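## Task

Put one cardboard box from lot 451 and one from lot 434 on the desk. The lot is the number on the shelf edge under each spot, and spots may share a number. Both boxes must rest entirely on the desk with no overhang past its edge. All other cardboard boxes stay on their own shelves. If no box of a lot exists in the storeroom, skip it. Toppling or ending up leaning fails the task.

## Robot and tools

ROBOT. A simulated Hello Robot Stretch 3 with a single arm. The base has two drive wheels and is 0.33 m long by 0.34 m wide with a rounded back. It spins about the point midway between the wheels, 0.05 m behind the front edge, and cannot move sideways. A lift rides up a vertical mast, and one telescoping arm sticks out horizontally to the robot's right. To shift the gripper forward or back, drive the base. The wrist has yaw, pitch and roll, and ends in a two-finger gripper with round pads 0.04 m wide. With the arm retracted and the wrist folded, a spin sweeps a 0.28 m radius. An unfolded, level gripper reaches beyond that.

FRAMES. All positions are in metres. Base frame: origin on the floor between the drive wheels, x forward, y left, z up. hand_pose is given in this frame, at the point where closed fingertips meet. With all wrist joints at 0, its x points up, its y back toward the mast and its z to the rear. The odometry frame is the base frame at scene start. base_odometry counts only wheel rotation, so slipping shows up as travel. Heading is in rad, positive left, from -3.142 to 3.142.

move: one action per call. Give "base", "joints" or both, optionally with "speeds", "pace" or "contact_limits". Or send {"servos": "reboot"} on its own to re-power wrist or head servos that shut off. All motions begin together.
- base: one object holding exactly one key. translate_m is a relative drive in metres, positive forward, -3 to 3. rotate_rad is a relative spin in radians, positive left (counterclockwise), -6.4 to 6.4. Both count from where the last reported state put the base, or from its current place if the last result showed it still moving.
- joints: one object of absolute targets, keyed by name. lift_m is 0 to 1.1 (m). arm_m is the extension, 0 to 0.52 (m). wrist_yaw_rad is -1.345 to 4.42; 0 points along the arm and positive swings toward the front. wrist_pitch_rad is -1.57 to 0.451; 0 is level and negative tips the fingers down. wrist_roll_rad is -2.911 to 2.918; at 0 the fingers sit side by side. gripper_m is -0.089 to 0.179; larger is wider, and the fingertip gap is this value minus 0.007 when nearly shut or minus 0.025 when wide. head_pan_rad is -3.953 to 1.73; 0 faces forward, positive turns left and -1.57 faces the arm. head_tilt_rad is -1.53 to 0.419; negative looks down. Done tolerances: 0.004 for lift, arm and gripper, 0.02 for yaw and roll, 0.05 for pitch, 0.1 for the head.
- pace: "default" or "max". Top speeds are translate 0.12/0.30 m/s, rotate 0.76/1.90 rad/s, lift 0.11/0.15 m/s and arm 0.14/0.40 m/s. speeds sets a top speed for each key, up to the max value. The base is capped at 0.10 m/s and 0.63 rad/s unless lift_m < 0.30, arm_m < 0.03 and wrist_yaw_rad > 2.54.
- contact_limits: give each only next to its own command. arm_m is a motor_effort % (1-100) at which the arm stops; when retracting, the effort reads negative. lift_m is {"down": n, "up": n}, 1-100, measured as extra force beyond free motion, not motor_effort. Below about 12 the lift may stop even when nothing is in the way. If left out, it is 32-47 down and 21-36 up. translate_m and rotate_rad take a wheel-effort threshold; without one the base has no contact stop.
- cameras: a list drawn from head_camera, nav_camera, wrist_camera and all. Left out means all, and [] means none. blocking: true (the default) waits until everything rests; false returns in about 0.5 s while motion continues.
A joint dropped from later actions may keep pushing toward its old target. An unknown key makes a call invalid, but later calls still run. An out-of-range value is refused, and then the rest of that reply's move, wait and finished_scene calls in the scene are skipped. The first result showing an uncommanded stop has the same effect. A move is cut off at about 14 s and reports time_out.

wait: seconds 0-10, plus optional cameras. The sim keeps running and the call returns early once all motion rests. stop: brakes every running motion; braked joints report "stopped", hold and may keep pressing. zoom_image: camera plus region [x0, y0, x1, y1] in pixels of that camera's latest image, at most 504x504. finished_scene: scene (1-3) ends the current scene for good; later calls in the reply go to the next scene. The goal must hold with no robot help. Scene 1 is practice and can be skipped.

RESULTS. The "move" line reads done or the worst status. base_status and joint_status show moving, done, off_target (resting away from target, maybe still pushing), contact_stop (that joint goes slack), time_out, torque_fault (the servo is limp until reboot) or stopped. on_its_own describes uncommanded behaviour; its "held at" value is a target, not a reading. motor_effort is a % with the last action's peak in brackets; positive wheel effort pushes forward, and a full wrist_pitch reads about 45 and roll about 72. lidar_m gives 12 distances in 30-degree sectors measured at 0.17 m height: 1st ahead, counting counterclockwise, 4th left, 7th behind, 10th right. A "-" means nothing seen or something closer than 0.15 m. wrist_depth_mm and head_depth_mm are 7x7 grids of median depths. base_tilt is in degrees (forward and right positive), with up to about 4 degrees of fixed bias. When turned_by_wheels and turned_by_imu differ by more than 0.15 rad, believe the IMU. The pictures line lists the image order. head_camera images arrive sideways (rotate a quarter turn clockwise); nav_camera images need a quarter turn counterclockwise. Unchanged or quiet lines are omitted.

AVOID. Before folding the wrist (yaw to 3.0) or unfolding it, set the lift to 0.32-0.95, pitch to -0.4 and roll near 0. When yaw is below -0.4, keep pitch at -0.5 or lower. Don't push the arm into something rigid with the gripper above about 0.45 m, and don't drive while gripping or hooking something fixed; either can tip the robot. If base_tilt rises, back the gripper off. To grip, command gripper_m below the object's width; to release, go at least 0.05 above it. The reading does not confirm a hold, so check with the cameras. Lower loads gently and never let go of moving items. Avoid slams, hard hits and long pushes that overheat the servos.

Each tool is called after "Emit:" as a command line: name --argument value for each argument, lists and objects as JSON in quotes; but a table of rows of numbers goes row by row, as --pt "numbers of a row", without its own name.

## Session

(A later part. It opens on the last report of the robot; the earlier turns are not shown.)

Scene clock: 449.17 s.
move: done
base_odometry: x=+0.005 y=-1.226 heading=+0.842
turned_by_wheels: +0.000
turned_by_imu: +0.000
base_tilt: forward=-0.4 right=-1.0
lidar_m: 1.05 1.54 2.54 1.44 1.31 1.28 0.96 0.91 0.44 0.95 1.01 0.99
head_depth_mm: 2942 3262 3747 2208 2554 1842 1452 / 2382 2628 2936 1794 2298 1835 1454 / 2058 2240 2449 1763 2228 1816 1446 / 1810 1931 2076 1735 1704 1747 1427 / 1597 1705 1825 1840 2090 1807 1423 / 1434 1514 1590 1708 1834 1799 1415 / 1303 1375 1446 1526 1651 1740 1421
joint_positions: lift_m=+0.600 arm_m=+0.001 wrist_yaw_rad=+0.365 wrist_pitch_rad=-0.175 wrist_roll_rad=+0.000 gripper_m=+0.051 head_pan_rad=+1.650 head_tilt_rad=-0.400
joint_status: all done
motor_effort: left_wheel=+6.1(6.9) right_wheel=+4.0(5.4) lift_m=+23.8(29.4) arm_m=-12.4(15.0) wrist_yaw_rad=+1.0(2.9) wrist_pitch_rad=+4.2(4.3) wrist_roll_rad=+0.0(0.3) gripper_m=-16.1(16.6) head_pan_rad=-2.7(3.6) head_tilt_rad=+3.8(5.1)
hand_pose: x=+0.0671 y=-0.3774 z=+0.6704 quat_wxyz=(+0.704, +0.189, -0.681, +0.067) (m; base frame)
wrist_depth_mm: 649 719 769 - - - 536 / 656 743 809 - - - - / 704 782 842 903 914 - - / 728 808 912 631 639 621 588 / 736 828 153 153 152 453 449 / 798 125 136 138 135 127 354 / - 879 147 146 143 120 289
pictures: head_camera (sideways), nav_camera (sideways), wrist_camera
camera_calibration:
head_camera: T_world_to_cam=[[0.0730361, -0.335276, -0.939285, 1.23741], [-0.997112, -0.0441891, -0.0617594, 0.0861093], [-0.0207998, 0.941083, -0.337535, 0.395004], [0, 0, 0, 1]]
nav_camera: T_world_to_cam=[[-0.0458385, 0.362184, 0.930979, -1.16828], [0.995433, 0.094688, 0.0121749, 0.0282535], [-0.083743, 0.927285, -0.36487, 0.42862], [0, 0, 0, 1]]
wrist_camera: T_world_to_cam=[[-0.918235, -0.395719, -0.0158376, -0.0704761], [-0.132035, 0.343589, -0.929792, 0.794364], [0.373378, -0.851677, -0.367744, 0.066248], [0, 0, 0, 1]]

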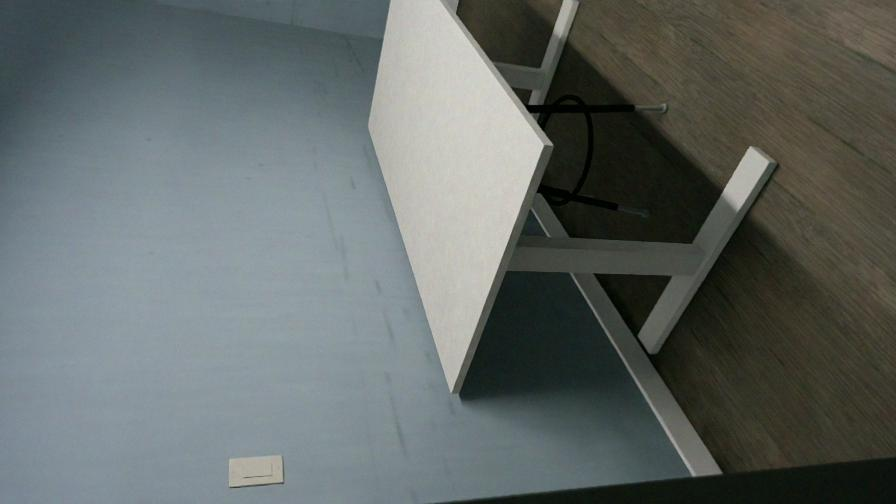

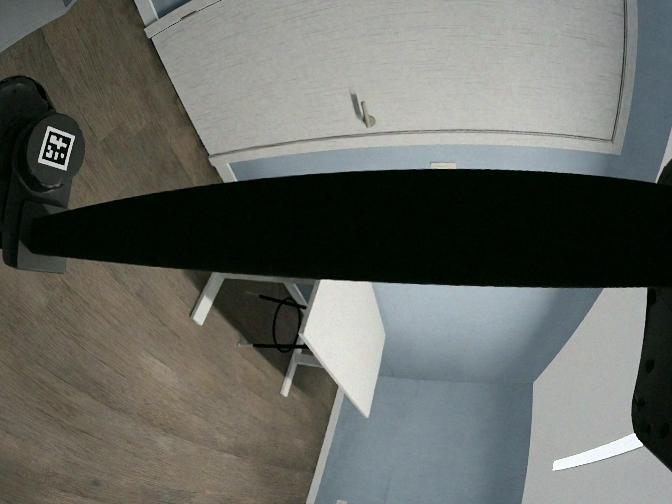

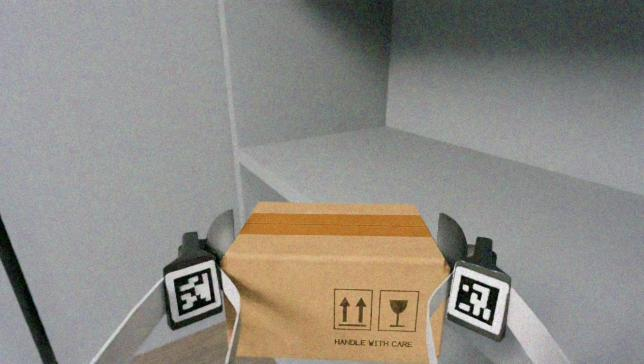

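Emit:
move --base '{"rotate_rad": 1.898}' --joints '{"lift_m": 0.82, "head_pan_rad": -1.57, "head_tilt_rad": -0.5}' --cameras '[]'

Emit:
move --base '{"translate_m": 0.835}' --joints '{"wrist_yaw_rad": 0.0}' --speeds '{"wrist_yaw_rad": 0.5}' --cameras '[]'

Emit:
move --base '{"rotate_rad": 0.634}' --cameras '["head_camera", "wrist_camera"]'

Scene clock: 501.77 s.
move: done
turned_by_wheels: +1.898
turned_by_imu: +1.867
base_status: done
joint_status: all done
motor_effort: left_wheel=-9.0(12.8) right_wheel=+8.0(12.8) lift_m=+31.0(33.8) arm_m=-12.5(13.5) wrist_yaw_rad=+1.9(2.6) wrist_pitch_rad=+4.2(4.3) wrist_roll_rad=+0.0(0.3) gripper_m=-16.0(16.6) head_pan_rad=+3.2(5.5) head_tilt_rad=-4.5(6.5)
pictures: none

Scene clock: 511.23 s.
move: done
turned_by_wheels: +0.000
turned_by_imu: +0.000
base_status: done
joint_status: all done
motor_effort: left_wheel=+0.8(10.0) right_wheel=+10.9(14.2) lift_m=+25.6(31.4) arm_m=-7.5(12.8) wrist_yaw_rad=-3.7(6.2) wrist_pitch_rad=+4.3(4.3) wrist_roll_rad=+0.1(0.3) gripper_m=-15.8(16.7) head_pan_rad=+3.2(4.2) head_tilt_rad=-2.7(5.1)
pictures: none

Scene clock: 513.33 s.
move: done
base_odometry: x=-0.764 y=-0.899 heading=-2.911
turned_by_wheels: +0.634
turned_by_imu: +0.623
base_tilt: forward=-0.2 right=-1.1
lidar_m: 0.62 0.64 0.86 0.96 1.16 1.73 1.65 1.70 2.28 1.12 0.67 0.64
head_depth_mm: 2953 3170 3506 3157 2209 1649 1350 / 2894 3105 3425 3096 2156 1650 1334 / 2864 3176 3382 3090 1972 751 1226 / 2887 3125 3342 1358 944 498 295 / 2875 3082 3273 1335 939 720 1286 / 2824 3047 3112 1324 927 739 1282 / 2102 2116 1989 1308 920 735 991
base_status: done
joint_positions: lift_m=+0.820 arm_m=+0.001 wrist_yaw_rad=+0.003 wrist_pitch_rad=-0.175 wrist_roll_rad=+0.000 gripper_m=+0.051 head_pan_rad=-1.570 head_tilt_rad=-0.500
motor_effort: left_wheel=-8.1(11.9) right_wheel=+8.4(13.4) lift_m=+24.8(26.5) arm_m=-8.0(8.2) wrist_yaw_rad=-2.5(4.2) wrist_pitch_rad=+4.2(4.3) wrist_roll_rad=+0.0(0.3) gripper_m=-16.3(16.6) head_pan_rad=+3.4(3.9) head_tilt_rad=-3.3(3.8)
hand_pose: x=-0.0208 y=-0.3937 z=+0.8903 quat_wxyz=(+0.705, +0.063, -0.704, -0.061) (m; base frame)
wrist_depth_mm: - - - - - - - / - - - - - - - / - - - - - - - / - - - - - - - / - - 151 154 151 - - / - 125 136 138 135 127 - / - 537 148 146 145 120 -
pictures: head_camera (sideways), wrist_camera
camera_calibration:
head_camera: T_world_to_cam=[[-0.0466669, 0.432435, -0.900457, 1.18747], [0.997508, -0.0275789, -0.0649412, 0.0780762], [-0.0529164, -0.901243, -0.430071, 0.515621], [0, 0, 0, 1]]
wrist_camera: T_world_to_cam=[[-0.998882, -0.0445426, -0.0158543, -0.0175936], [-0.00167474, 0.368451, -0.929646, 1.00519], [0.0472504, -0.928579, -0.368114, 0.129339], [0, 0, 0, 1]]

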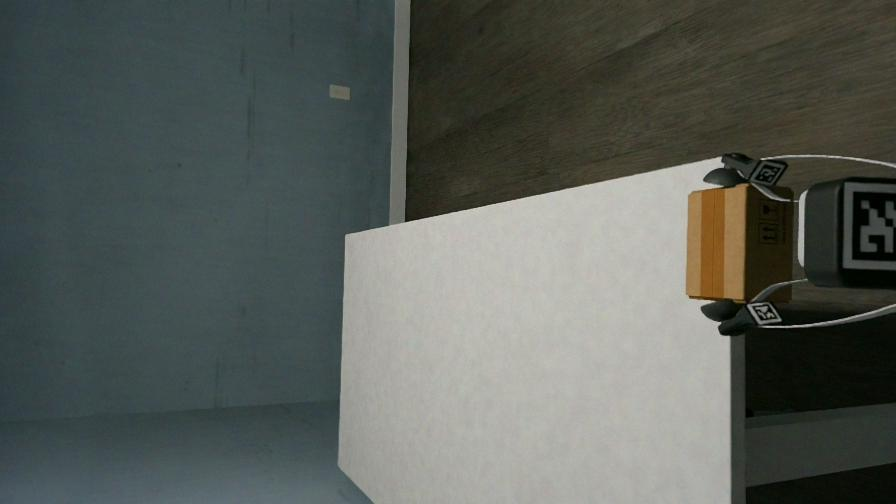

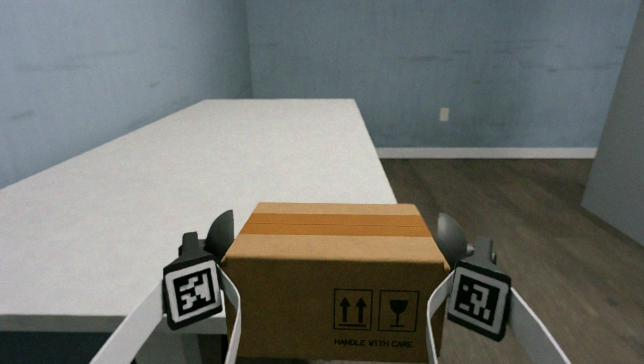

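Emit:
move --base '{"translate_m": 0.2}' --joints '{"arm_m": 0.31}' --cameras '[]'

Emit:
move --joints '{"lift_m": 0.7}' --cameras '["head_camera", "wrist_camera"]'

Scene clock: 537.40 s.
move: done
turned_by_wheels: +0.000
turned_by_imu: -0.001
base_status: done
joint_status: all done
motor_effort: left_wheel=+5.5(8.7) right_wheel=+3.9(12.1) lift_m=+28.7(28.8) arm_m=+12.8(14.9) wrist_yaw_rad=-2.9(4.6) wrist_pitch_rad=+4.2(4.3) wrist_roll_rad=+0.2(0.5) gripper_m=-16.0(16.5) head_pan_rad=+3.1(3.5) head_tilt_rad=-2.1(3.4)
pictures: none

Scene clock: 539.33 s.
move: done
base_odometry: x=-0.958 y=-0.944 heading=-2.911
turned_by_wheels: +0.000
turned_by_imu: +0.000
base_tilt: forward=-0.5 right=-1.2
lidar_m: 0.43 0.44 0.59 0.95 1.27 1.31 1.85 1.90 2.55 0.64 0.65 0.44
head_depth_mm: 2929 3123 3448 3192 2192 765 1348 / 2858 3096 3377 3125 959 712 389 / 2913 3109 3337 1365 951 521 1329 / 2875 3063 3273 1359 845 553 1320 / 2883 3074 3283 1339 937 743 957 / 2315 2364 2174 1326 932 741 1319 / 1450 1465 1482 1300 919 735 1310
joint_positions: lift_m=+0.700 arm_m=+0.310 wrist_yaw_rad=+0.003 wrist_pitch_rad=-0.175 wrist_roll_rad=+0.000 gripper_m=+0.051 head_pan_rad=-1.570 head_tilt_rad=-0.500
joint_status: all done
motor_effort: left_wheel=+5.6(6.1) right_wheel=+3.2(5.1) lift_m=+23.2(26.8) arm_m=+11.7(13.7) wrist_yaw_rad=-2.0(3.9) wrist_pitch_rad=+4.3(4.4) wrist_roll_rad=-0.3(0.3) gripper_m=-15.9(16.4) head_pan_rad=+2.9(3.4) head_tilt_rad=-1.6(3.1)
hand_pose: x=-0.0209 y=-0.7031 z=+0.7702 quat_wxyz=(+0.705, +0.063, -0.704, -0.061) (m; base frame)
wrist_depth_mm: - - - - - - - / - - - - - - - / - - - - - - - / - - - - - - - / 266 264 151 153 149 263 262 / 219 210 136 138 135 127 215 / 187 124 148 146 145 120 178
pictures: head_camera (sideways), wrist_camera
camera_calibration:
head_camera: T_world_to_cam=[[-0.046667, 0.432435, -0.900456, 1.18747], [0.997508, -0.0275787, -0.0649412, 0.0780762], [-0.0529163, -0.901243, -0.430071, 0.515622], [0, 0, 0, 1]]
wrist_camera: T_world_to_cam=[[-0.998884, -0.0444909, -0.0158578, -0.0332522], [-0.0016563, 0.368527, -0.929616, 1.00764], [0.0472035, -0.928552, -0.368189, -0.202082], [0, 0, 0, 1]]

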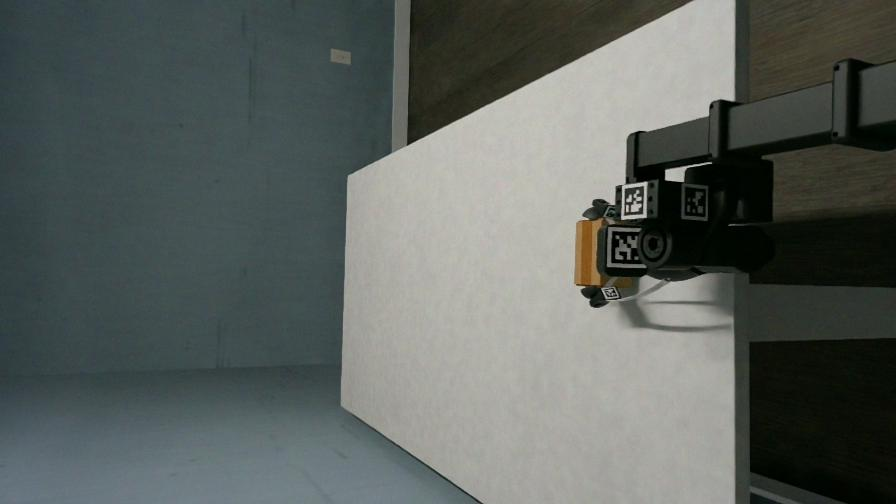

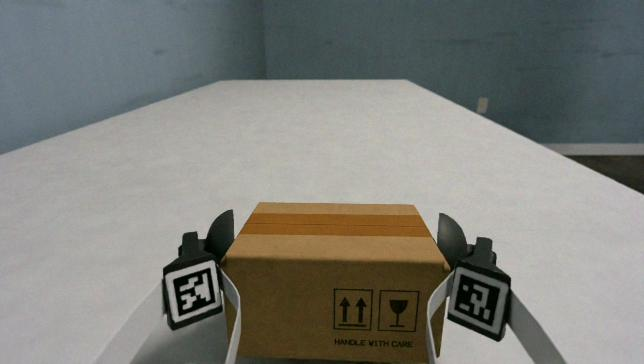

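Emit:
move --joints '{"lift_m": 0.67}' --speeds '{"lift_m": 0.02}' --contact_limits '{"lift_m": {"down": 12}}' --cameras '["wrist_camera"]'

Scene clock: 546.53 s.
move: done
base_odometry: x=-0.958 y=-0.944 heading=-2.911
turned_by_wheels: +0.000
turned_by_imu: +0.000
base_tilt: forward=-0.3 right=-1.2
lidar_m: 0.43 0.44 0.59 0.95 1.27 1.31 1.85 1.90 2.54 0.64 0.65 0.44
head_depth_mm: 2906 3172 3456 3169 2151 766 1348 / 2909 3111 3481 3106 958 735 434 / 2851 3123 3337 1365 949 538 1256 / 2855 3099 3272 1356 945 560 1299 / 2882 3079 3252 1339 935 745 959 / 2322 2366 2157 1328 928 743 1317 / 1441 1460 1476 1288 928 736 1306
joint_positions: lift_m=+0.670 arm_m=+0.310 wrist_yaw_rad=+0.003 wrist_pitch_rad=-0.116 wrist_roll_rad=+0.000 gripper_m=+0.051 head_pan_rad=-1.570 head_tilt_rad=-0.500
joint_status: all done
motor_effort: left_wheel=+5.5(6.0) right_wheel=+4.0(5.0) lift_m=+20.4(26.7) arm_m=+7.3(9.2) wrist_yaw_rad=-2.2(3.8) wrist_pitch_rad=-6.6(6.9) wrist_roll_rad=+0.0(0.3) gripper_m=-16.0(16.4) head_pan_rad=+2.7(3.1) head_tilt_rad=-1.7(2.2)
contact_limits: lift_m down 12 (down: maximum 72; up: maximum 65)
hand_pose: x=-0.0208 y=-0.7067 z=+0.7550 quat_wxyz=(+0.706, +0.042, -0.705, -0.041) (m; base frame)
wrist_depth_mm: - - - - - - - / - - - - - - - / - - - - - - - / - - - - - - - / 264 264 150 160 148 262 261 / 201 182 135 138 135 126 198 / 167 149 150 146 146 122 160
pictures: wrist_camera
camera_calibration:
wrist_camera: T_world_to_cam=[[-0.99888, -0.0454011, -0.0133493, -0.0361707], [-0.00153256, 0.312977, -0.949759, 0.970769], [0.0472981, -0.948675, -0.312696, -0.267162], [0, 0, 0, 1]]

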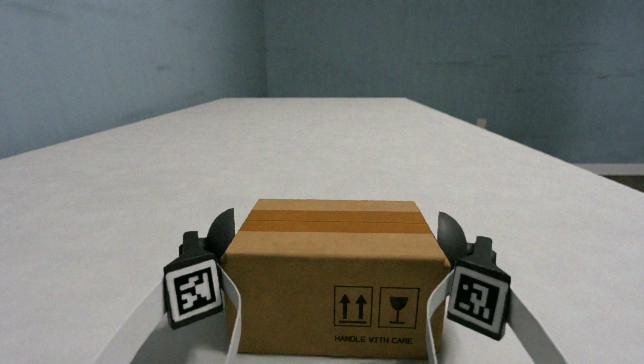

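Emit:
move --joints '{"gripper_m": 0.17}' --cameras '["wrist_camera"]'

Emit:
move --joints '{"arm_m": 0.0}' --cameras '["head_camera", "wrist_camera"]'

Scene clock: 553.87 s.
move: done
turned_by_wheels: +0.000
turned_by_imu: +0.000
joint_status: all done
motor_effort: left_wheel=+5.3(6.2) right_wheel=+3.8(4.7) lift_m=+25.5(26.9) arm_m=+2.4(4.9) wrist_yaw_rad=-3.0(4.1) wrist_pitch_rad=+2.1(6.6) wrist_roll_rad=-0.1(0.3) gripper_m=+0.1(85.1) head_pan_rad=+1.8(3.1) head_tilt_rad=-1.3(1.7)
contact_limits: lift_m down 12 (down: maximum 72; up: maximum 65)
pictures: wrist_camera
camera_calibration:
wrist_camera: T_world_to_cam=[[-0.998883, -0.0446791, -0.0153751, -0.0342039], [-0.00163265, 0.357837, -0.933782, 0.978262], [0.0472223, -0.932714, -0.357511, -0.223657], [0, 0, 0, 1]]

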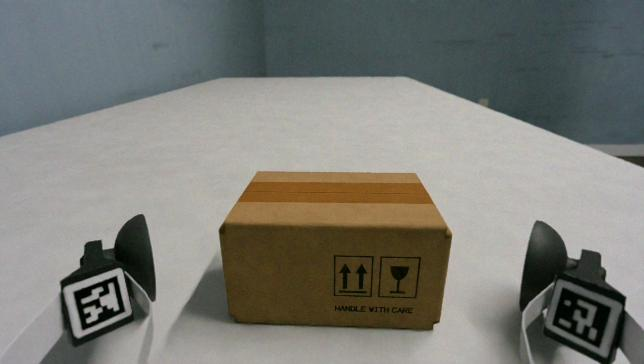

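Scene clock: 557.37 s.
move: done
base_odometry: x=-0.958 y=-0.944 heading=-2.911
turned_by_wheels: +0.000
turned_by_imu: +0.000
base_tilt: forward=-0.3 right=-1.1
lidar_m: 0.43 0.44 0.59 0.95 1.27 1.32 1.85 1.90 2.55 0.64 0.65 0.44
head_depth_mm: 2924 3131 3406 3145 2182 764 1352 / 2863 3125 3439 3131 959 759 1341 / 2875 3112 3360 1370 953 755 1331 / 2840 3106 3271 1358 945 753 1326 / 2885 3105 3287 1348 935 748 929 / 2335 2351 2120 1326 932 740 1307 / 1448 1463 1481 1296 924 734 1307
joint_positions: lift_m=+0.670 arm_m=+0.001 wrist_yaw_rad=+0.003 wrist_pitch_rad=-0.165 wrist_roll_rad=+0.000 gripper_m=+0.170 head_pan_rad=-1.570 head_tilt_rad=-0.500
joint_status: all done
motor_effort: left_wheel=+5.5(5.9) right_wheel=+4.1(5.3) lift_m=+26.7(26.7) arm_m=-13.2(14.6) wrist_yaw_rad=-1.8(4.2) wrist_pitch_rad=+2.3(2.4) wrist_roll_rad=-0.1(0.3) gripper_m=+0.4(1.3) head_pan_rad=+1.9(2.6) head_tilt_rad=-0.2(1.5)
contact_limits: lift_m down 12 (down: maximum 72; up: maximum 65)
hand_pose: x=-0.0209 y=-0.3944 z=+0.7429 quat_wxyz=(+0.705, +0.059, -0.704, -0.058) (m; base frame)
wrist_depth_mm: - - - - - - - / - - - - - - - / - - - 439 - - - / - - - - - - - / - 148 - - - - - / - 142 - - - 135 120 / - 127 - - - - 109
pictures: head_camera (sideways), wrist_camera
camera_calibration:
head_camera: T_world_to_cam=[[-0.0466669, 0.432435, -0.900457, 1.18747], [0.997508, -0.0275789, -0.0649412, 0.0780762], [-0.0529164, -0.901243, -0.43007, 0.515621], [0, 0, 0, 1]]
wrist_camera: T_world_to_cam=[[-0.998883, -0.0446663, -0.0154088, -0.0203501], [-0.00163443, 0.358585, -0.933496, 0.867416], [0.0472211, -0.932428, -0.358257, 0.0655916], [0, 0, 0, 1]]

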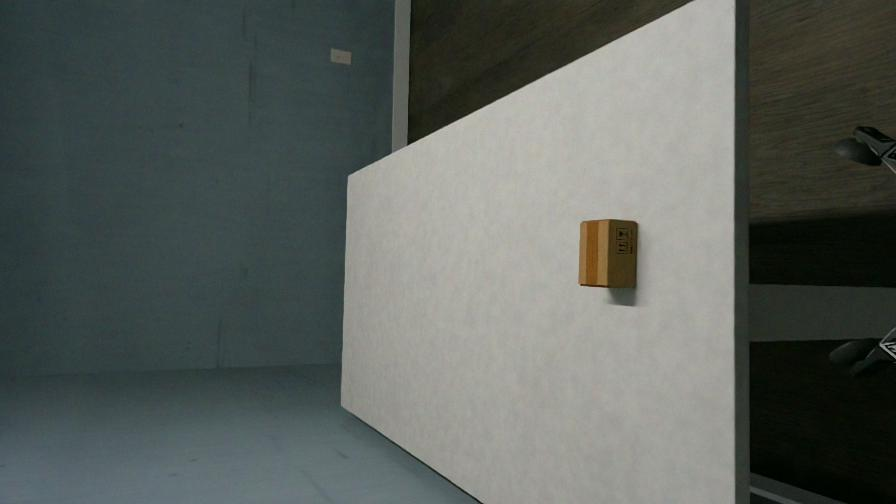

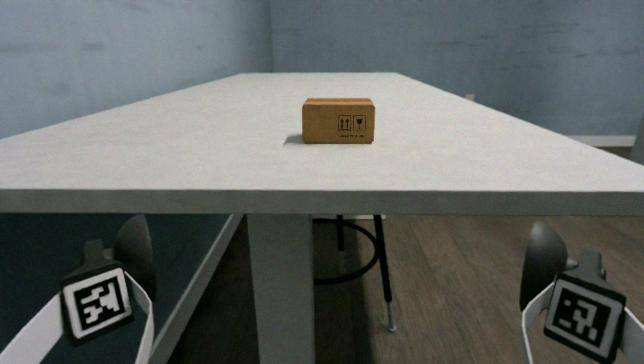

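Emit:
move --base '{"translate_m": -1.12}' --joints '{"wrist_pitch_rad": -0.4, "wrist_yaw_rad": 3.0, "gripper_m": 0.037, "head_pan_rad": -1.4, "head_tilt_rad": -0.3}' --cameras '[]'

Emit:
move --base '{"rotate_rad": -1.5708}' --joints '{"lift_m": 0.28, "head_pan_rad": 0.0}' --cameras '["head_camera", "nav_camera"]'

Scene clock: 588.80 s.
move: done
turned_by_wheels: +0.000
turned_by_imu: -0.001
base_status: done
joint_status: all done
motor_effort: left_wheel=-6.6(11.0) right_wheel=-4.5(11.7) lift_m=+25.2(26.7) arm_m=-11.8(13.4) wrist_yaw_rad=+1.7(6.2) wrist_pitch_rad=+1.9(3.8) wrist_roll_rad=-0.1(0.4) gripper_m=+0.5(82.4) head_pan_rad=-3.0(4.8) head_tilt_rad=-3.2(5.9)
contact_limits: lift_m down 12 (down: maximum 72; up: maximum 65)
pictures: none

Scene clock: 593.17 s.
move: done
base_odometry: x=+0.132 y=-0.688 heading=+1.802
turned_by_wheels: -1.570
turned_by_imu: -1.546
base_tilt: forward=-0.3 right=-1.1
lidar_m: 3.36 1.46 1.30 1.54 1.44 0.96 0.93 1.06 0.76 0.73 0.76 1.03
head_depth_mm: 2890 1985 1938 1900 1882 1885 1582 / 3068 3235 3376 3460 2641 2092 1586 / 3068 3148 3310 3501 3056 2083 1568 / 3007 3144 3264 3445 3007 2058 1566 / 2979 3134 3295 3434 2966 2026 1565 / 3005 3145 3290 3487 2947 2033 1553 / 2988 3113 3275 3481 2903 2021 1538
base_status: done
joint_positions: lift_m=+0.280 arm_m=+0.001 wrist_yaw_rad=+2.997 wrist_pitch_rad=-0.414 wrist_roll_rad=+0.000 gripper_m=+0.037 head_pan_rad=+0.000 head_tilt_rad=-0.300
joint_status: all done
motor_effort: left_wheel=+7.9(12.1) right_wheel=-10.0(13.4) lift_m=+24.9(26.1) arm_m=-12.3(13.4) wrist_yaw_rad=+3.0(3.8) wrist_pitch_rad=+2.1(2.2) wrist_roll_rad=-0.2(0.4) gripper_m=+0.6(1.0) head_pan_rad=-3.3(4.9) head_tilt_rad=-3.3(3.9)
hand_pose: x=+0.0112 y=+0.0770 z=+0.2936 quat_wxyz=(+0.195, +0.700, +0.095, +0.680) (m; base frame)
wrist_depth_mm: - 139 - - - - - / - 149 - - - - - / 979 163 916 959 930 935 920 / 751 183 683 736 739 731 727 / 625 593 204 587 598 600 600 / 533 522 132 305 127 510 506 / 287 278 262 274 432 441 439
pictures: head_camera (sideways), nav_camera (sideways)
camera_calibration:
head_camera: T_world_to_cam=[[-0.244947, -0.046347, -0.968428, 1.27742], [0.0405368, 0.997494, -0.0579911, 0.0748815], [0.968689, -0.0534617, -0.242454, 0.265221], [0, 0, 0, 1]]
nav_camera: T_world_to_cam=[[0.27033, 0.0171125, 0.962615, -1.21152], [0.0146159, -0.9998, 0.013669, 0.0322896], [0.962657, 0.0103743, -0.270526, 0.299453], [0, 0, 0, 1]]

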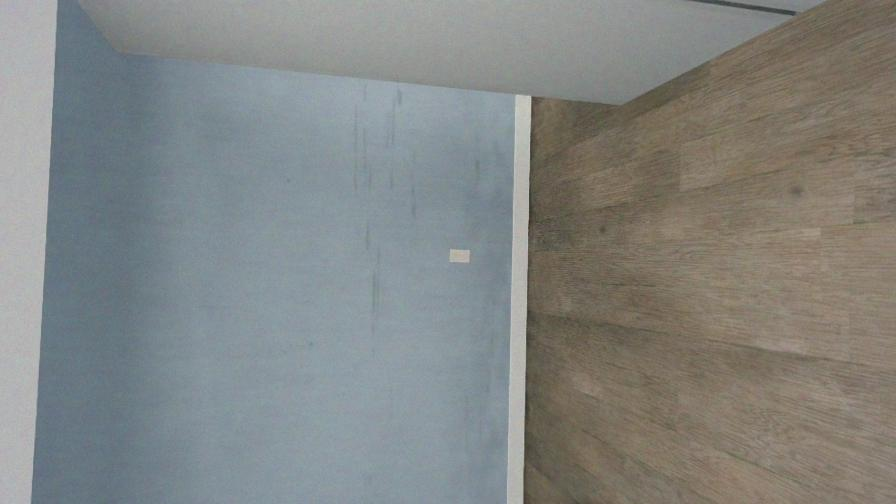

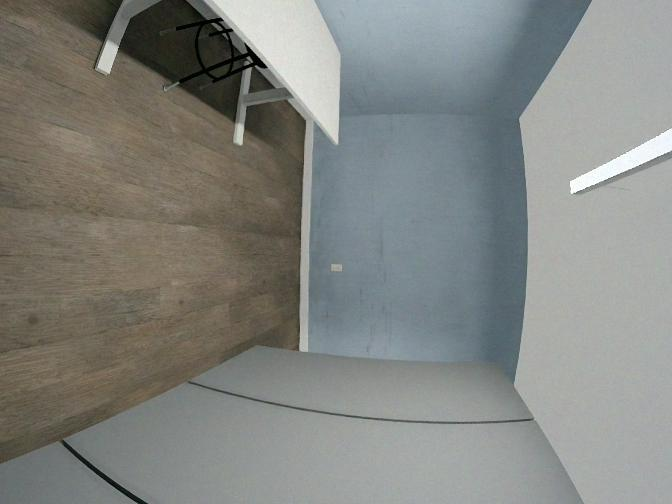

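Emit:
move --base '{"translate_m": 2.86}' --pace "max" --cameras '[]'

Emit:
move --base '{"rotate_rad": -1.5708}' --pace "max" --cameras '["nav_camera", "head_camera"]'

Scene clock: 616.57 s.
move: done
turned_by_wheels: +0.000
turned_by_imu: +0.003
base_status: done
motor_effort: left_wheel=+5.0(14.2) right_wheel=-0.4(14.2) lift_m=+24.9(31.3) arm_m=-9.4(12.0) wrist_yaw_rad=+2.6(3.2) wrist_pitch_rad=+2.0(2.3) wrist_roll_rad=-0.2(0.4) gripper_m=+0.5(1.1) head_pan_rad=-2.6(3.9) head_tilt_rad=-0.9(3.0)
pictures: none

Scene clock: 618.67 s.
move: done
base_odometry: x=-0.524 y=+2.096 heading=+0.232
turned_by_wheels: -1.570
turned_by_imu: -1.540
base_tilt: forward=-0.3 right=-1.2
lidar_m: 2.01 0.75 0.55 0.53 0.55 0.75 1.60 1.45 2.29 2.65 0.98 0.85
head_depth_mm: 1916 1992 2109 2236 2303 1911 1292 / 1916 1996 2085 2208 2357 2065 1587 / 1918 2004 2104 2199 2339 2053 1573 / 1911 1986 2091 2198 2311 2055 1555 / 1907 1983 2076 2188 2340 2040 1559 / 1888 1986 2082 2182 2304 2025 1553 / 1531 1577 1606 1622 1665 1696 1508
base_status: done
joint_positions: lift_m=+0.280 arm_m=+0.001 wrist_yaw_rad=+2.997 wrist_pitch_rad=-0.414 wrist_roll_rad=+0.000 gripper_m=+0.037 head_pan_rad=+0.000 head_tilt_rad=-0.300
motor_effort: left_wheel=+6.1(15.5) right_wheel=-8.5(14.1) lift_m=+25.4(26.2) arm_m=-12.7(13.2) wrist_yaw_rad=+1.4(3.2) wrist_pitch_rad=+2.1(2.2) wrist_roll_rad=-0.1(0.4) gripper_m=+0.7(1.0) head_pan_rad=-2.3(2.7) head_tilt_rad=-0.9(1.9)
hand_pose: x=+0.0111 y=+0.0770 z=+0.2936 quat_wxyz=(+0.195, +0.700, +0.095, +0.680) (m; base frame)
wrist_depth_mm: 489 139 - - - - - / - 149 - - - - - / - 162 172 - - 694 717 / 638 184 654 690 699 712 727 / 618 592 204 586 605 599 597 / 523 523 132 306 127 509 509 / 286 277 261 272 435 443 439
pictures: head_camera (sideways), nav_camera (sideways)
camera_calibration:
head_camera: T_world_to_cam=[[-0.244964, -0.0462546, -0.968428, 1.27742], [0.040913, 0.997478, -0.0579911, 0.0748792], [0.968669, -0.0538271, -0.242454, 0.265221], [0, 0, 0, 1]]
nav_camera: T_world_to_cam=[[0.270337, 0.0170106, 0.962616, -1.21152], [0.0142388, -0.999805, 0.013669, 0.0322919], [0.962661, 0.0100112, -0.270526, 0.299452], [0, 0, 0, 1]]

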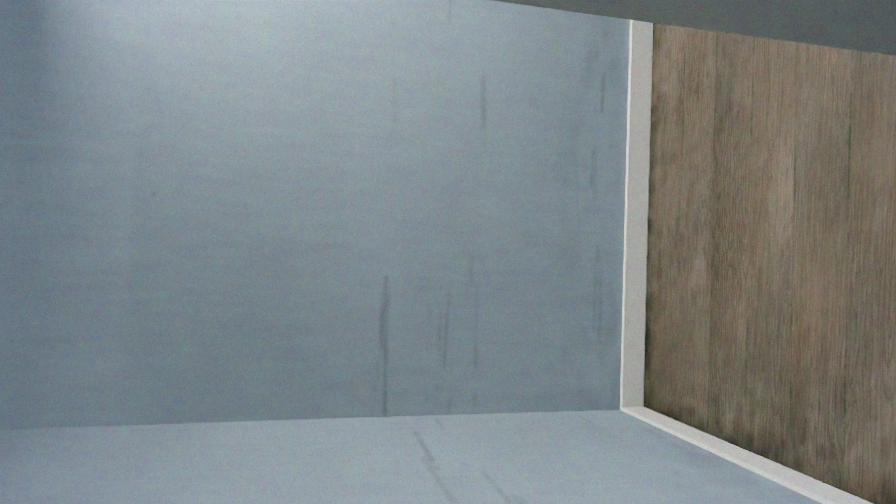

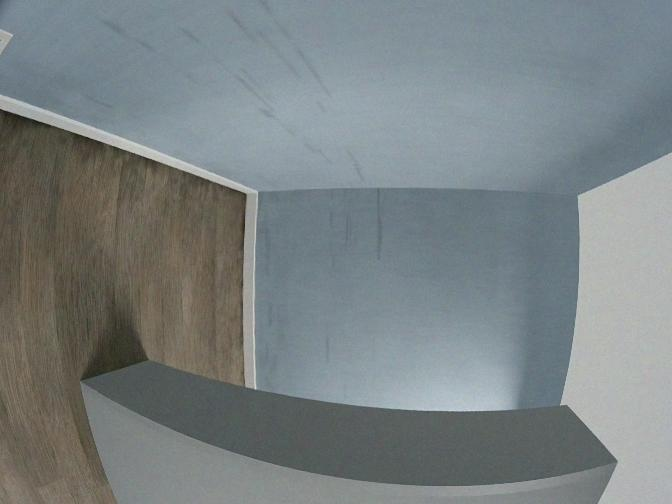

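Emit:
move --base '{"translate_m": 1.6}' --pace "max" --cameras '[]'

Emit:
move --base '{"rotate_rad": -1.5708}' --joints '{"head_pan_rad": -0.9, "head_tilt_rad": -0.35}' --pace "max" --cameras '["nav_camera", "head_camera"]'

Scene clock: 639.07 s.
move: done
turned_by_wheels: +0.000
turned_by_imu: +0.001
base_status: done
motor_effort: left_wheel=+4.6(13.2) right_wheel=-1.1(14.3) lift_m=+27.9(28.4) arm_m=-8.1(11.4) wrist_yaw_rad=+1.9(3.7) wrist_pitch_rad=+2.1(2.2) wrist_roll_rad=+0.3(0.3) gripper_m=+0.0(1.1) head_pan_rad=-1.7(2.5) head_tilt_rad=+0.3(1.1)
pictures: none

Scene clock: 641.17 s.
move: done
base_odometry: x=+1.033 y=+2.464 heading=-1.338
turned_by_wheels: -1.570
turned_by_imu: -1.539
base_tilt: forward=-0.3 right=-1.1
lidar_m: 2.00 0.78 0.59 0.57 0.59 0.53 0.52 0.54 0.76 2.26 0.70 0.67
head_depth_mm: 2992 3050 3166 3240 2777 1961 1515 / 3016 3255 3402 3518 2754 1961 1510 / 747 806 870 947 1038 1144 1375 / 656 698 746 800 866 939 1025 / 580 615 653 690 742 792 860 / 564 616 1330 887 740 1038 929 / 1301 1224 1461 1044 1473 1106 1348
base_status: done
joint_positions: lift_m=+0.280 arm_m=+0.001 wrist_yaw_rad=+2.997 wrist_pitch_rad=-0.414 wrist_roll_rad=+0.000 gripper_m=+0.037 head_pan_rad=-0.905 head_tilt_rad=-0.350
joint_status: all done
motor_effort: left_wheel=+6.2(14.8) right_wheel=-9.3(14.5) lift_m=+28.8(28.8) arm_m=-12.1(13.4) wrist_yaw_rad=+2.1(3.0) wrist_pitch_rad=+2.1(2.2) wrist_roll_rad=+0.1(0.3) gripper_m=+0.3(0.8) head_pan_rad=+3.5(4.5) head_tilt_rad=-3.6(5.0)
hand_pose: x=+0.0111 y=+0.0770 z=+0.2936 quat_wxyz=(+0.195, +0.700, +0.095, +0.680) (m; base frame)
wrist_depth_mm: 548 139 566 580 592 594 616 / 603 150 612 619 646 658 665 / 660 163 659 687 706 708 725 / 679 184 684 715 730 728 722 / 621 593 204 581 602 596 590 / 533 517 132 304 127 511 506 / 286 277 260 274 437 440 439
pictures: head_camera (sideways), nav_camera (sideways)
camera_calibration:
head_camera: T_world_to_cam=[[-0.217367, 0.20174, -0.955014, 1.25972], [0.807733, 0.586492, -0.0599527, 0.0727516], [0.548014, -0.784428, -0.290436, 0.330237], [0, 0, 0, 1]]
nav_camera: T_world_to_cam=[[0.209853, -0.239507, 0.947944, -1.19199], [-0.776891, -0.629502, 0.0129367, 0.0380721], [0.593634, -0.739164, -0.318174, 0.363716], [0, 0, 0, 1]]

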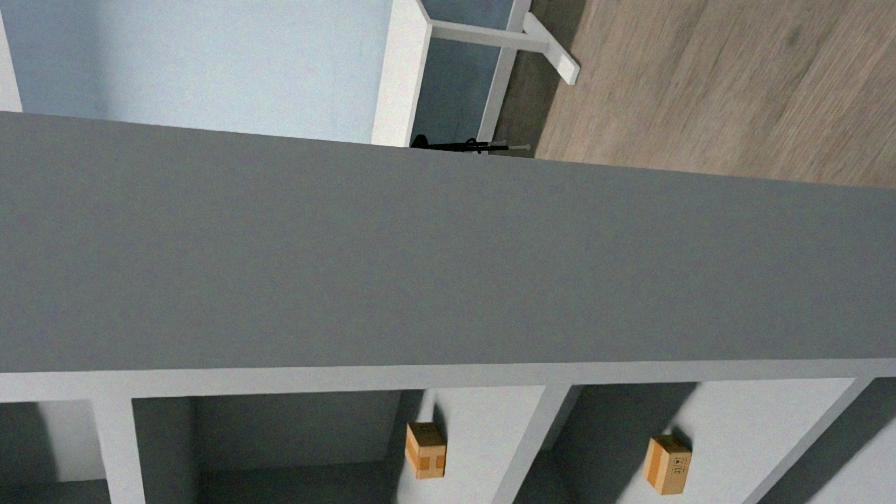

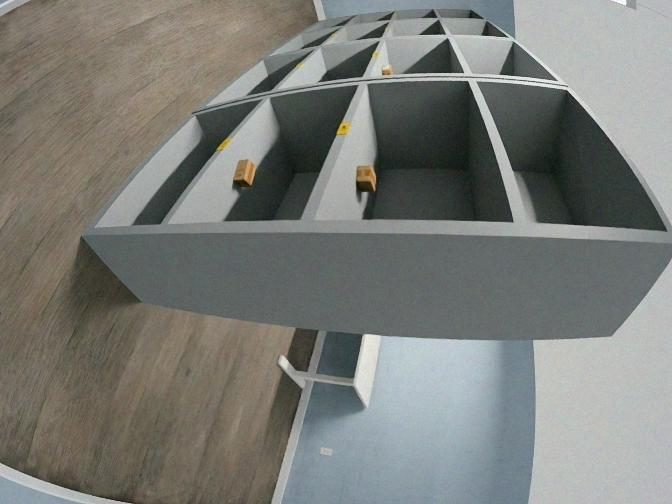

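Emit:
zoom_image --camera "nav_camera" --region '[180, 0, 400, 180]'

Scaled by 2.291 from the camera's 672x504 image, which has a finer 792x594 frame.

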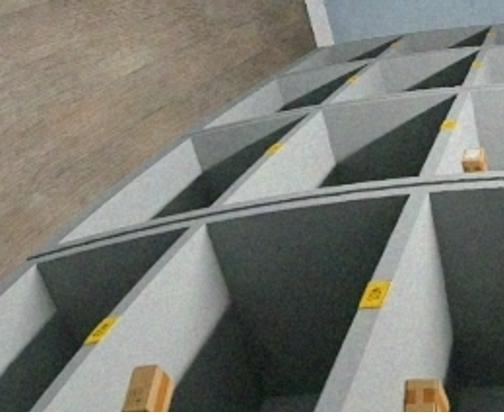

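Emit:
move --base '{"translate_m": 0.9}' --joints '{"head_pan_rad": -1.1, "head_tilt_rad": -0.5}' --pace "max" --cameras '["nav_camera", "head_camera"]'

Emit:
zoom_image --camera "nav_camera" --region '[150, 0, 450, 220]'

Emit:
zoom_image --camera "nav_camera" --region '[150, 220, 450, 440]'

Scene clock: 659.97 s.
move: done
base_odometry: x=+1.240 y=+1.588 heading=-1.338
turned_by_wheels: +0.000
turned_by_imu: +0.000
base_tilt: forward=-0.3 right=-1.1
lidar_m: 1.90 0.75 0.56 0.54 0.57 0.79 1.41 1.48 0.59 0.92 0.67 0.69
head_depth_mm: 739 796 852 700 518 979 773 / 773 837 898 737 558 970 766 / 811 882 955 729 583 964 785 / 791 897 963 722 1134 955 819 / 683 755 821 713 981 958 1134 / 600 647 695 703 812 878 988 / 534 569 624 675 767 897 1164
base_status: done
joint_positions: lift_m=+0.280 arm_m=+0.001 wrist_yaw_rad=+2.998 wrist_pitch_rad=-0.414 wrist_roll_rad=+0.000 gripper_m=+0.037 head_pan_rad=-1.100 head_tilt_rad=-0.500
joint_status: all done
motor_effort: left_wheel=+2.7(15.8) right_wheel=+5.6(11.6) lift_m=+29.7(30.8) arm_m=-9.4(11.8) wrist_yaw_rad=+2.1(2.7) wrist_pitch_rad=+2.1(2.2) wrist_roll_rad=+0.1(0.4) gripper_m=+0.3(1.1) head_pan_rad=-2.4(4.3) head_tilt_rad=+4.4(5.7)
hand_pose: x=+0.0110 y=+0.0770 z=+0.2936 quat_wxyz=(+0.195, +0.700, +0.095, +0.680) (m; base frame)
wrist_depth_mm: 519 139 543 556 561 573 585 / 571 149 594 606 617 627 638 / 621 163 623 671 673 687 707 / 671 183 677 704 704 724 724 / 619 594 204 590 597 598 588 / 533 521 132 306 127 511 510 / 285 277 260 273 433 440 441
pictures: head_camera (sideways), nav_camera (sideways)
camera_calibration:
head_camera: T_world_to_cam=[[-0.237438, 0.364526, -0.900413, 1.18858], [0.901896, 0.427042, -0.064944, 0.0786631], [0.360841, -0.8275, -0.430161, 0.513215], [0, 0, 0, 1]]
nav_camera: T_world_to_cam=[[0.222133, -0.398924, 0.889672, -1.11602], [-0.883445, -0.468415, 0.0105437, 0.0418398], [0.41253, -0.788319, -0.456478, 0.544801], [0, 0, 0, 1]]

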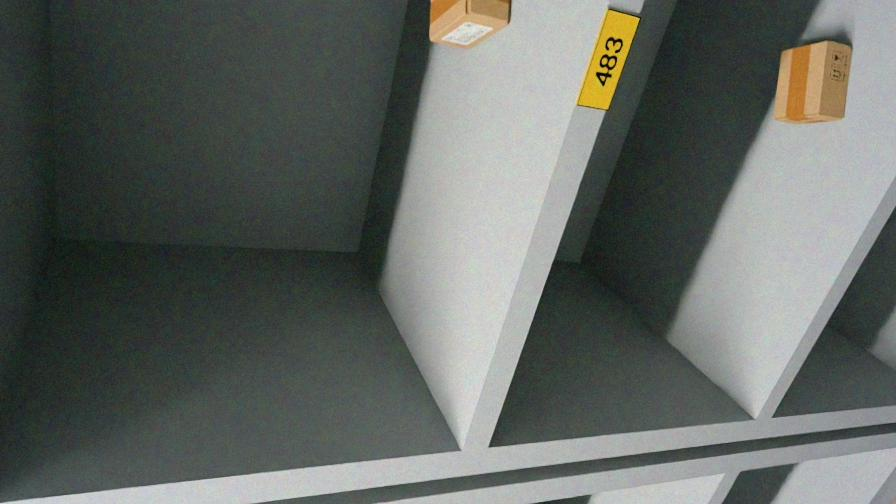

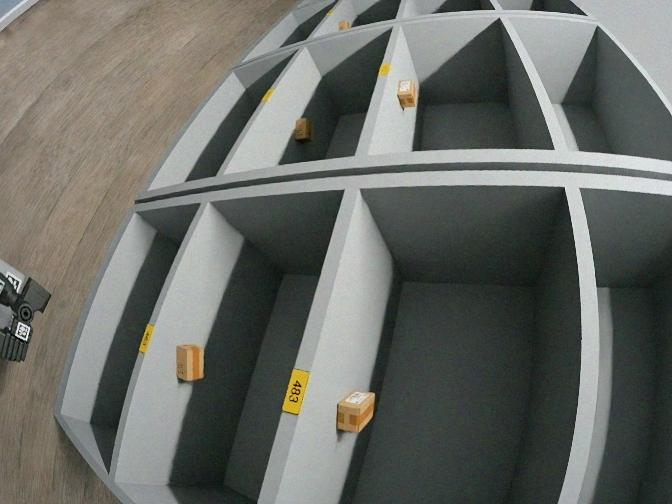

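Scaled by 1.680 from the camera's 672x504 image, which has a finer 792x594 frame.

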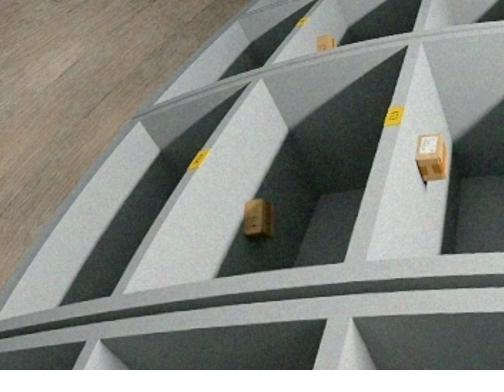

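Scaled by 1.680 from the camera's 672x504 image, which has a finer 792x594 frame.

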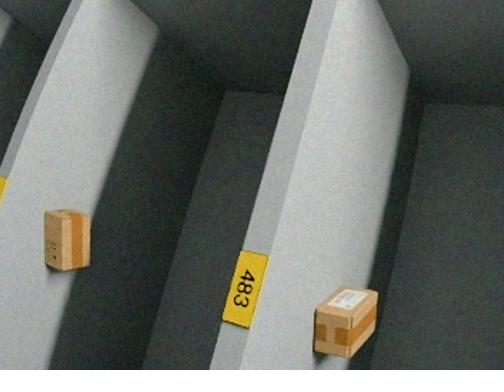

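Emit:
zoom_image --camera "nav_camera" --region '[130, 310, 170, 370]'

Emit:
zoom_image --camera "nav_camera" --region '[250, 50, 410, 120]'

Emit:
move --base '{"translate_m": 0.8}' --pace "max" --cameras '["nav_camera"]'

Emit:
zoom_image --camera "nav_camera" --region '[120, 0, 440, 220]'

Emit:
zoom_image --camera "nav_camera" --region '[100, 300, 400, 440]'

Scaled by 8.400 from the camera's 672x504 image, which has a finer 792x594 frame.

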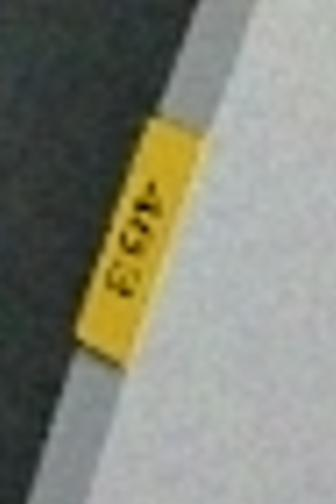

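Scaled by 3.150 from the camera's 672x504 image, which has a finer 792x594 frame.

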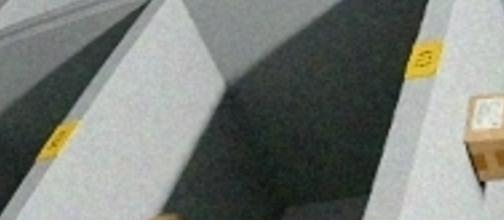

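Scene clock: 674.03 s.
move: done
base_odometry: x=+1.425 y=+0.809 heading=-1.338
turned_by_wheels: +0.000
turned_by_imu: +0.001
base_tilt: forward=-0.2 right=-1.2
lidar_m: 1.83 0.72 0.53 0.52 0.54 0.76 2.21 1.25 0.53 0.93 0.86 0.80
head_depth_mm: 754 815 870 745 540 976 791 / 791 855 925 736 586 969 788 / 833 900 975 647 1116 933 787 / 875 956 1023 716 1149 960 845 / 879 973 1033 713 1197 959 1175 / 781 846 907 750 1062 950 1203 / 693 740 787 793 902 965 1125
base_status: done
joint_positions: lift_m=+0.280 arm_m=+0.001 wrist_yaw_rad=+2.998 wrist_pitch_rad=-0.414 wrist_roll_rad=+0.000 gripper_m=+0.037 head_pan_rad=-1.100 head_tilt_rad=-0.500
motor_effort: left_wheel=+4.3(11.4) right_wheel=+1.7(14.8) lift_m=+27.0(30.6) arm_m=-6.9(8.8) wrist_yaw_rad=+0.7(3.1) wrist_pitch_rad=+2.2(2.2) wrist_roll_rad=-0.1(0.3) gripper_m=+0.5(0.9) head_pan_rad=-2.8(3.8) head_tilt_rad=+3.2(5.0)
hand_pose: x=+0.0110 y=+0.0770 z=+0.2936 quat_wxyz=(+0.195, +0.700, +0.095, +0.680) (m; base frame)
wrist_depth_mm: 498 139 522 526 536 556 556 / 552 149 563 582 591 598 614 / 603 163 607 636 644 654 670 / 637 184 647 684 701 697 705 / 620 591 205 590 597 602 590 / 521 520 133 305 127 513 508 / 286 277 262 273 435 443 438
pictures: nav_camera (sideways)
camera_calibration:
nav_camera: T_world_to_cam=[[0.221884, -0.398434, 0.889954, -1.11639], [-0.883448, -0.46841, 0.010554, 0.0418263], [0.412658, -0.78857, -0.455929, 0.544086], [0, 0, 0, 1]]

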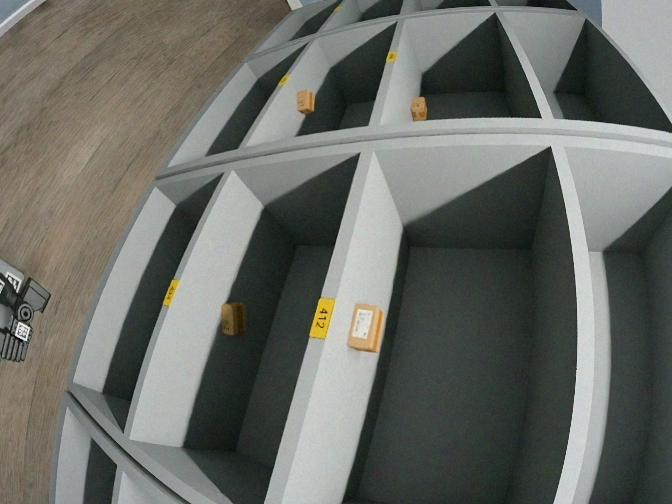

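Scaled by 1.575 from the camera's 672x504 image, which has a finer 792x594 frame.

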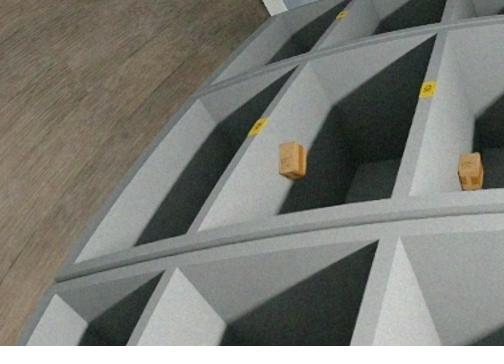

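Scaled by 1.680 from the camera's 672x504 image, which has a finer 792x594 frame.

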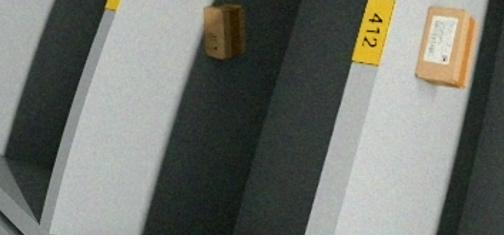

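Emit:
zoom_image --camera "nav_camera" --region '[150, 260, 200, 320]'

Emit:
move --base '{"translate_m": 0.8}' --pace "max" --cameras '["nav_camera"]'

Emit:
zoom_image --camera "nav_camera" --region '[100, 230, 400, 400]'

Emit:
zoom_image --camera "nav_camera" --region '[200, 0, 420, 140]'

Scaled by 8.400 from the camera's 672x504 image, which has a finer 792x594 frame.

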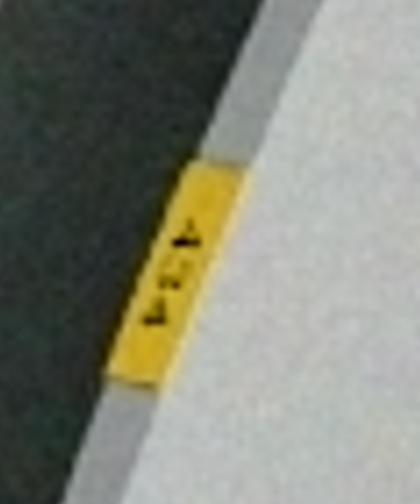

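Scene clock: 685.53 s.
move: done
base_odometry: x=+1.609 y=+0.031 heading=-1.339
turned_by_wheels: +0.000
turned_by_imu: +0.000
base_tilt: forward=-0.3 right=-1.2
lidar_m: 1.73 0.69 0.51 0.50 0.52 0.73 2.01 1.13 0.53 0.52 1.01 0.93
head_depth_mm: 779 833 893 745 568 980 798 / 819 878 950 738 1101 972 787 / 857 927 986 732 1152 964 825 / 900 979 1045 720 1204 929 1154 / 948 1046 1107 718 1246 953 1208 / 945 1045 1075 805 1217 984 1242 / 846 914 954 855 1092 1048 1224
base_status: done
joint_positions: lift_m=+0.280 arm_m=+0.001 wrist_yaw_rad=+2.998 wrist_pitch_rad=-0.414 wrist_roll_rad=+0.000 gripper_m=+0.037 head_pan_rad=-1.100 head_tilt_rad=-0.500
motor_effort: left_wheel=+0.7(15.5) right_wheel=+5.7(11.0) lift_m=+27.1(31.1) arm_m=-3.8(5.7) wrist_yaw_rad=+1.2(3.2) wrist_pitch_rad=+2.2(2.2) wrist_roll_rad=+0.0(0.4) gripper_m=+0.1(0.9) head_pan_rad=-2.0(3.3) head_tilt_rad=+2.0(2.5)
hand_pose: x=+0.0110 y=+0.0770 z=+0.2936 quat_wxyz=(+0.195, +0.700, +0.095, +0.680) (m; base frame)
wrist_depth_mm: 471 139 499 511 516 529 541 / 529 149 531 559 565 576 593 / 572 162 578 609 612 630 648 / 625 185 626 652 668 674 680 / 618 591 204 586 600 594 595 / 528 520 133 305 127 511 506 / 286 277 262 272 435 441 439
pictures: nav_camera (sideways)
camera_calibration:
nav_camera: T_world_to_cam=[[0.221884, -0.398434, 0.889954, -1.11639], [-0.883448, -0.468409, 0.010554, 0.0418263], [0.412658, -0.78857, -0.455928, 0.544086], [0, 0, 0, 1]]

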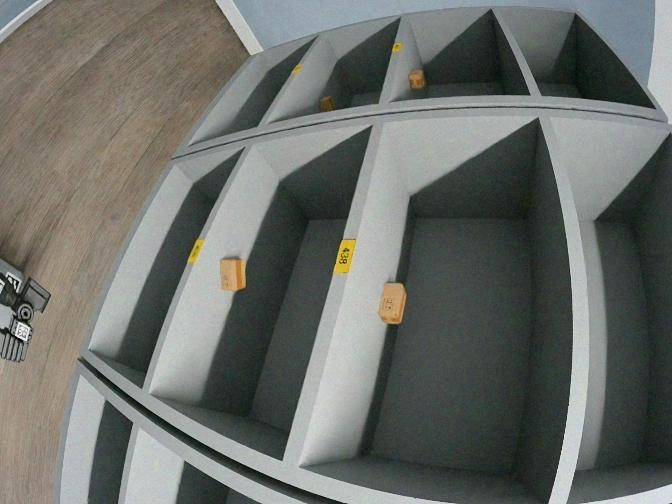

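Scaled by 1.680 from the camera's 672x504 image, which has a finer 792x594 frame.

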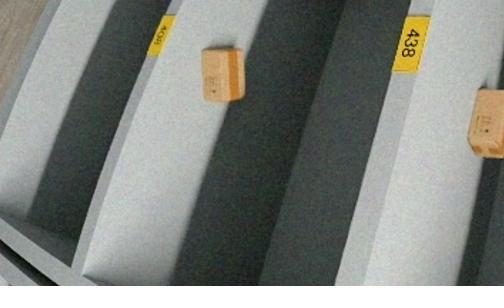

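Scaled by 2.291 from the camera's 672x504 image, which has a finer 792x594 frame.

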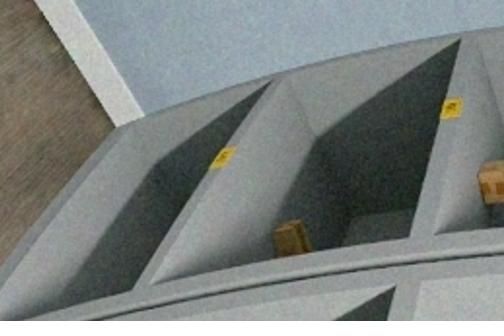

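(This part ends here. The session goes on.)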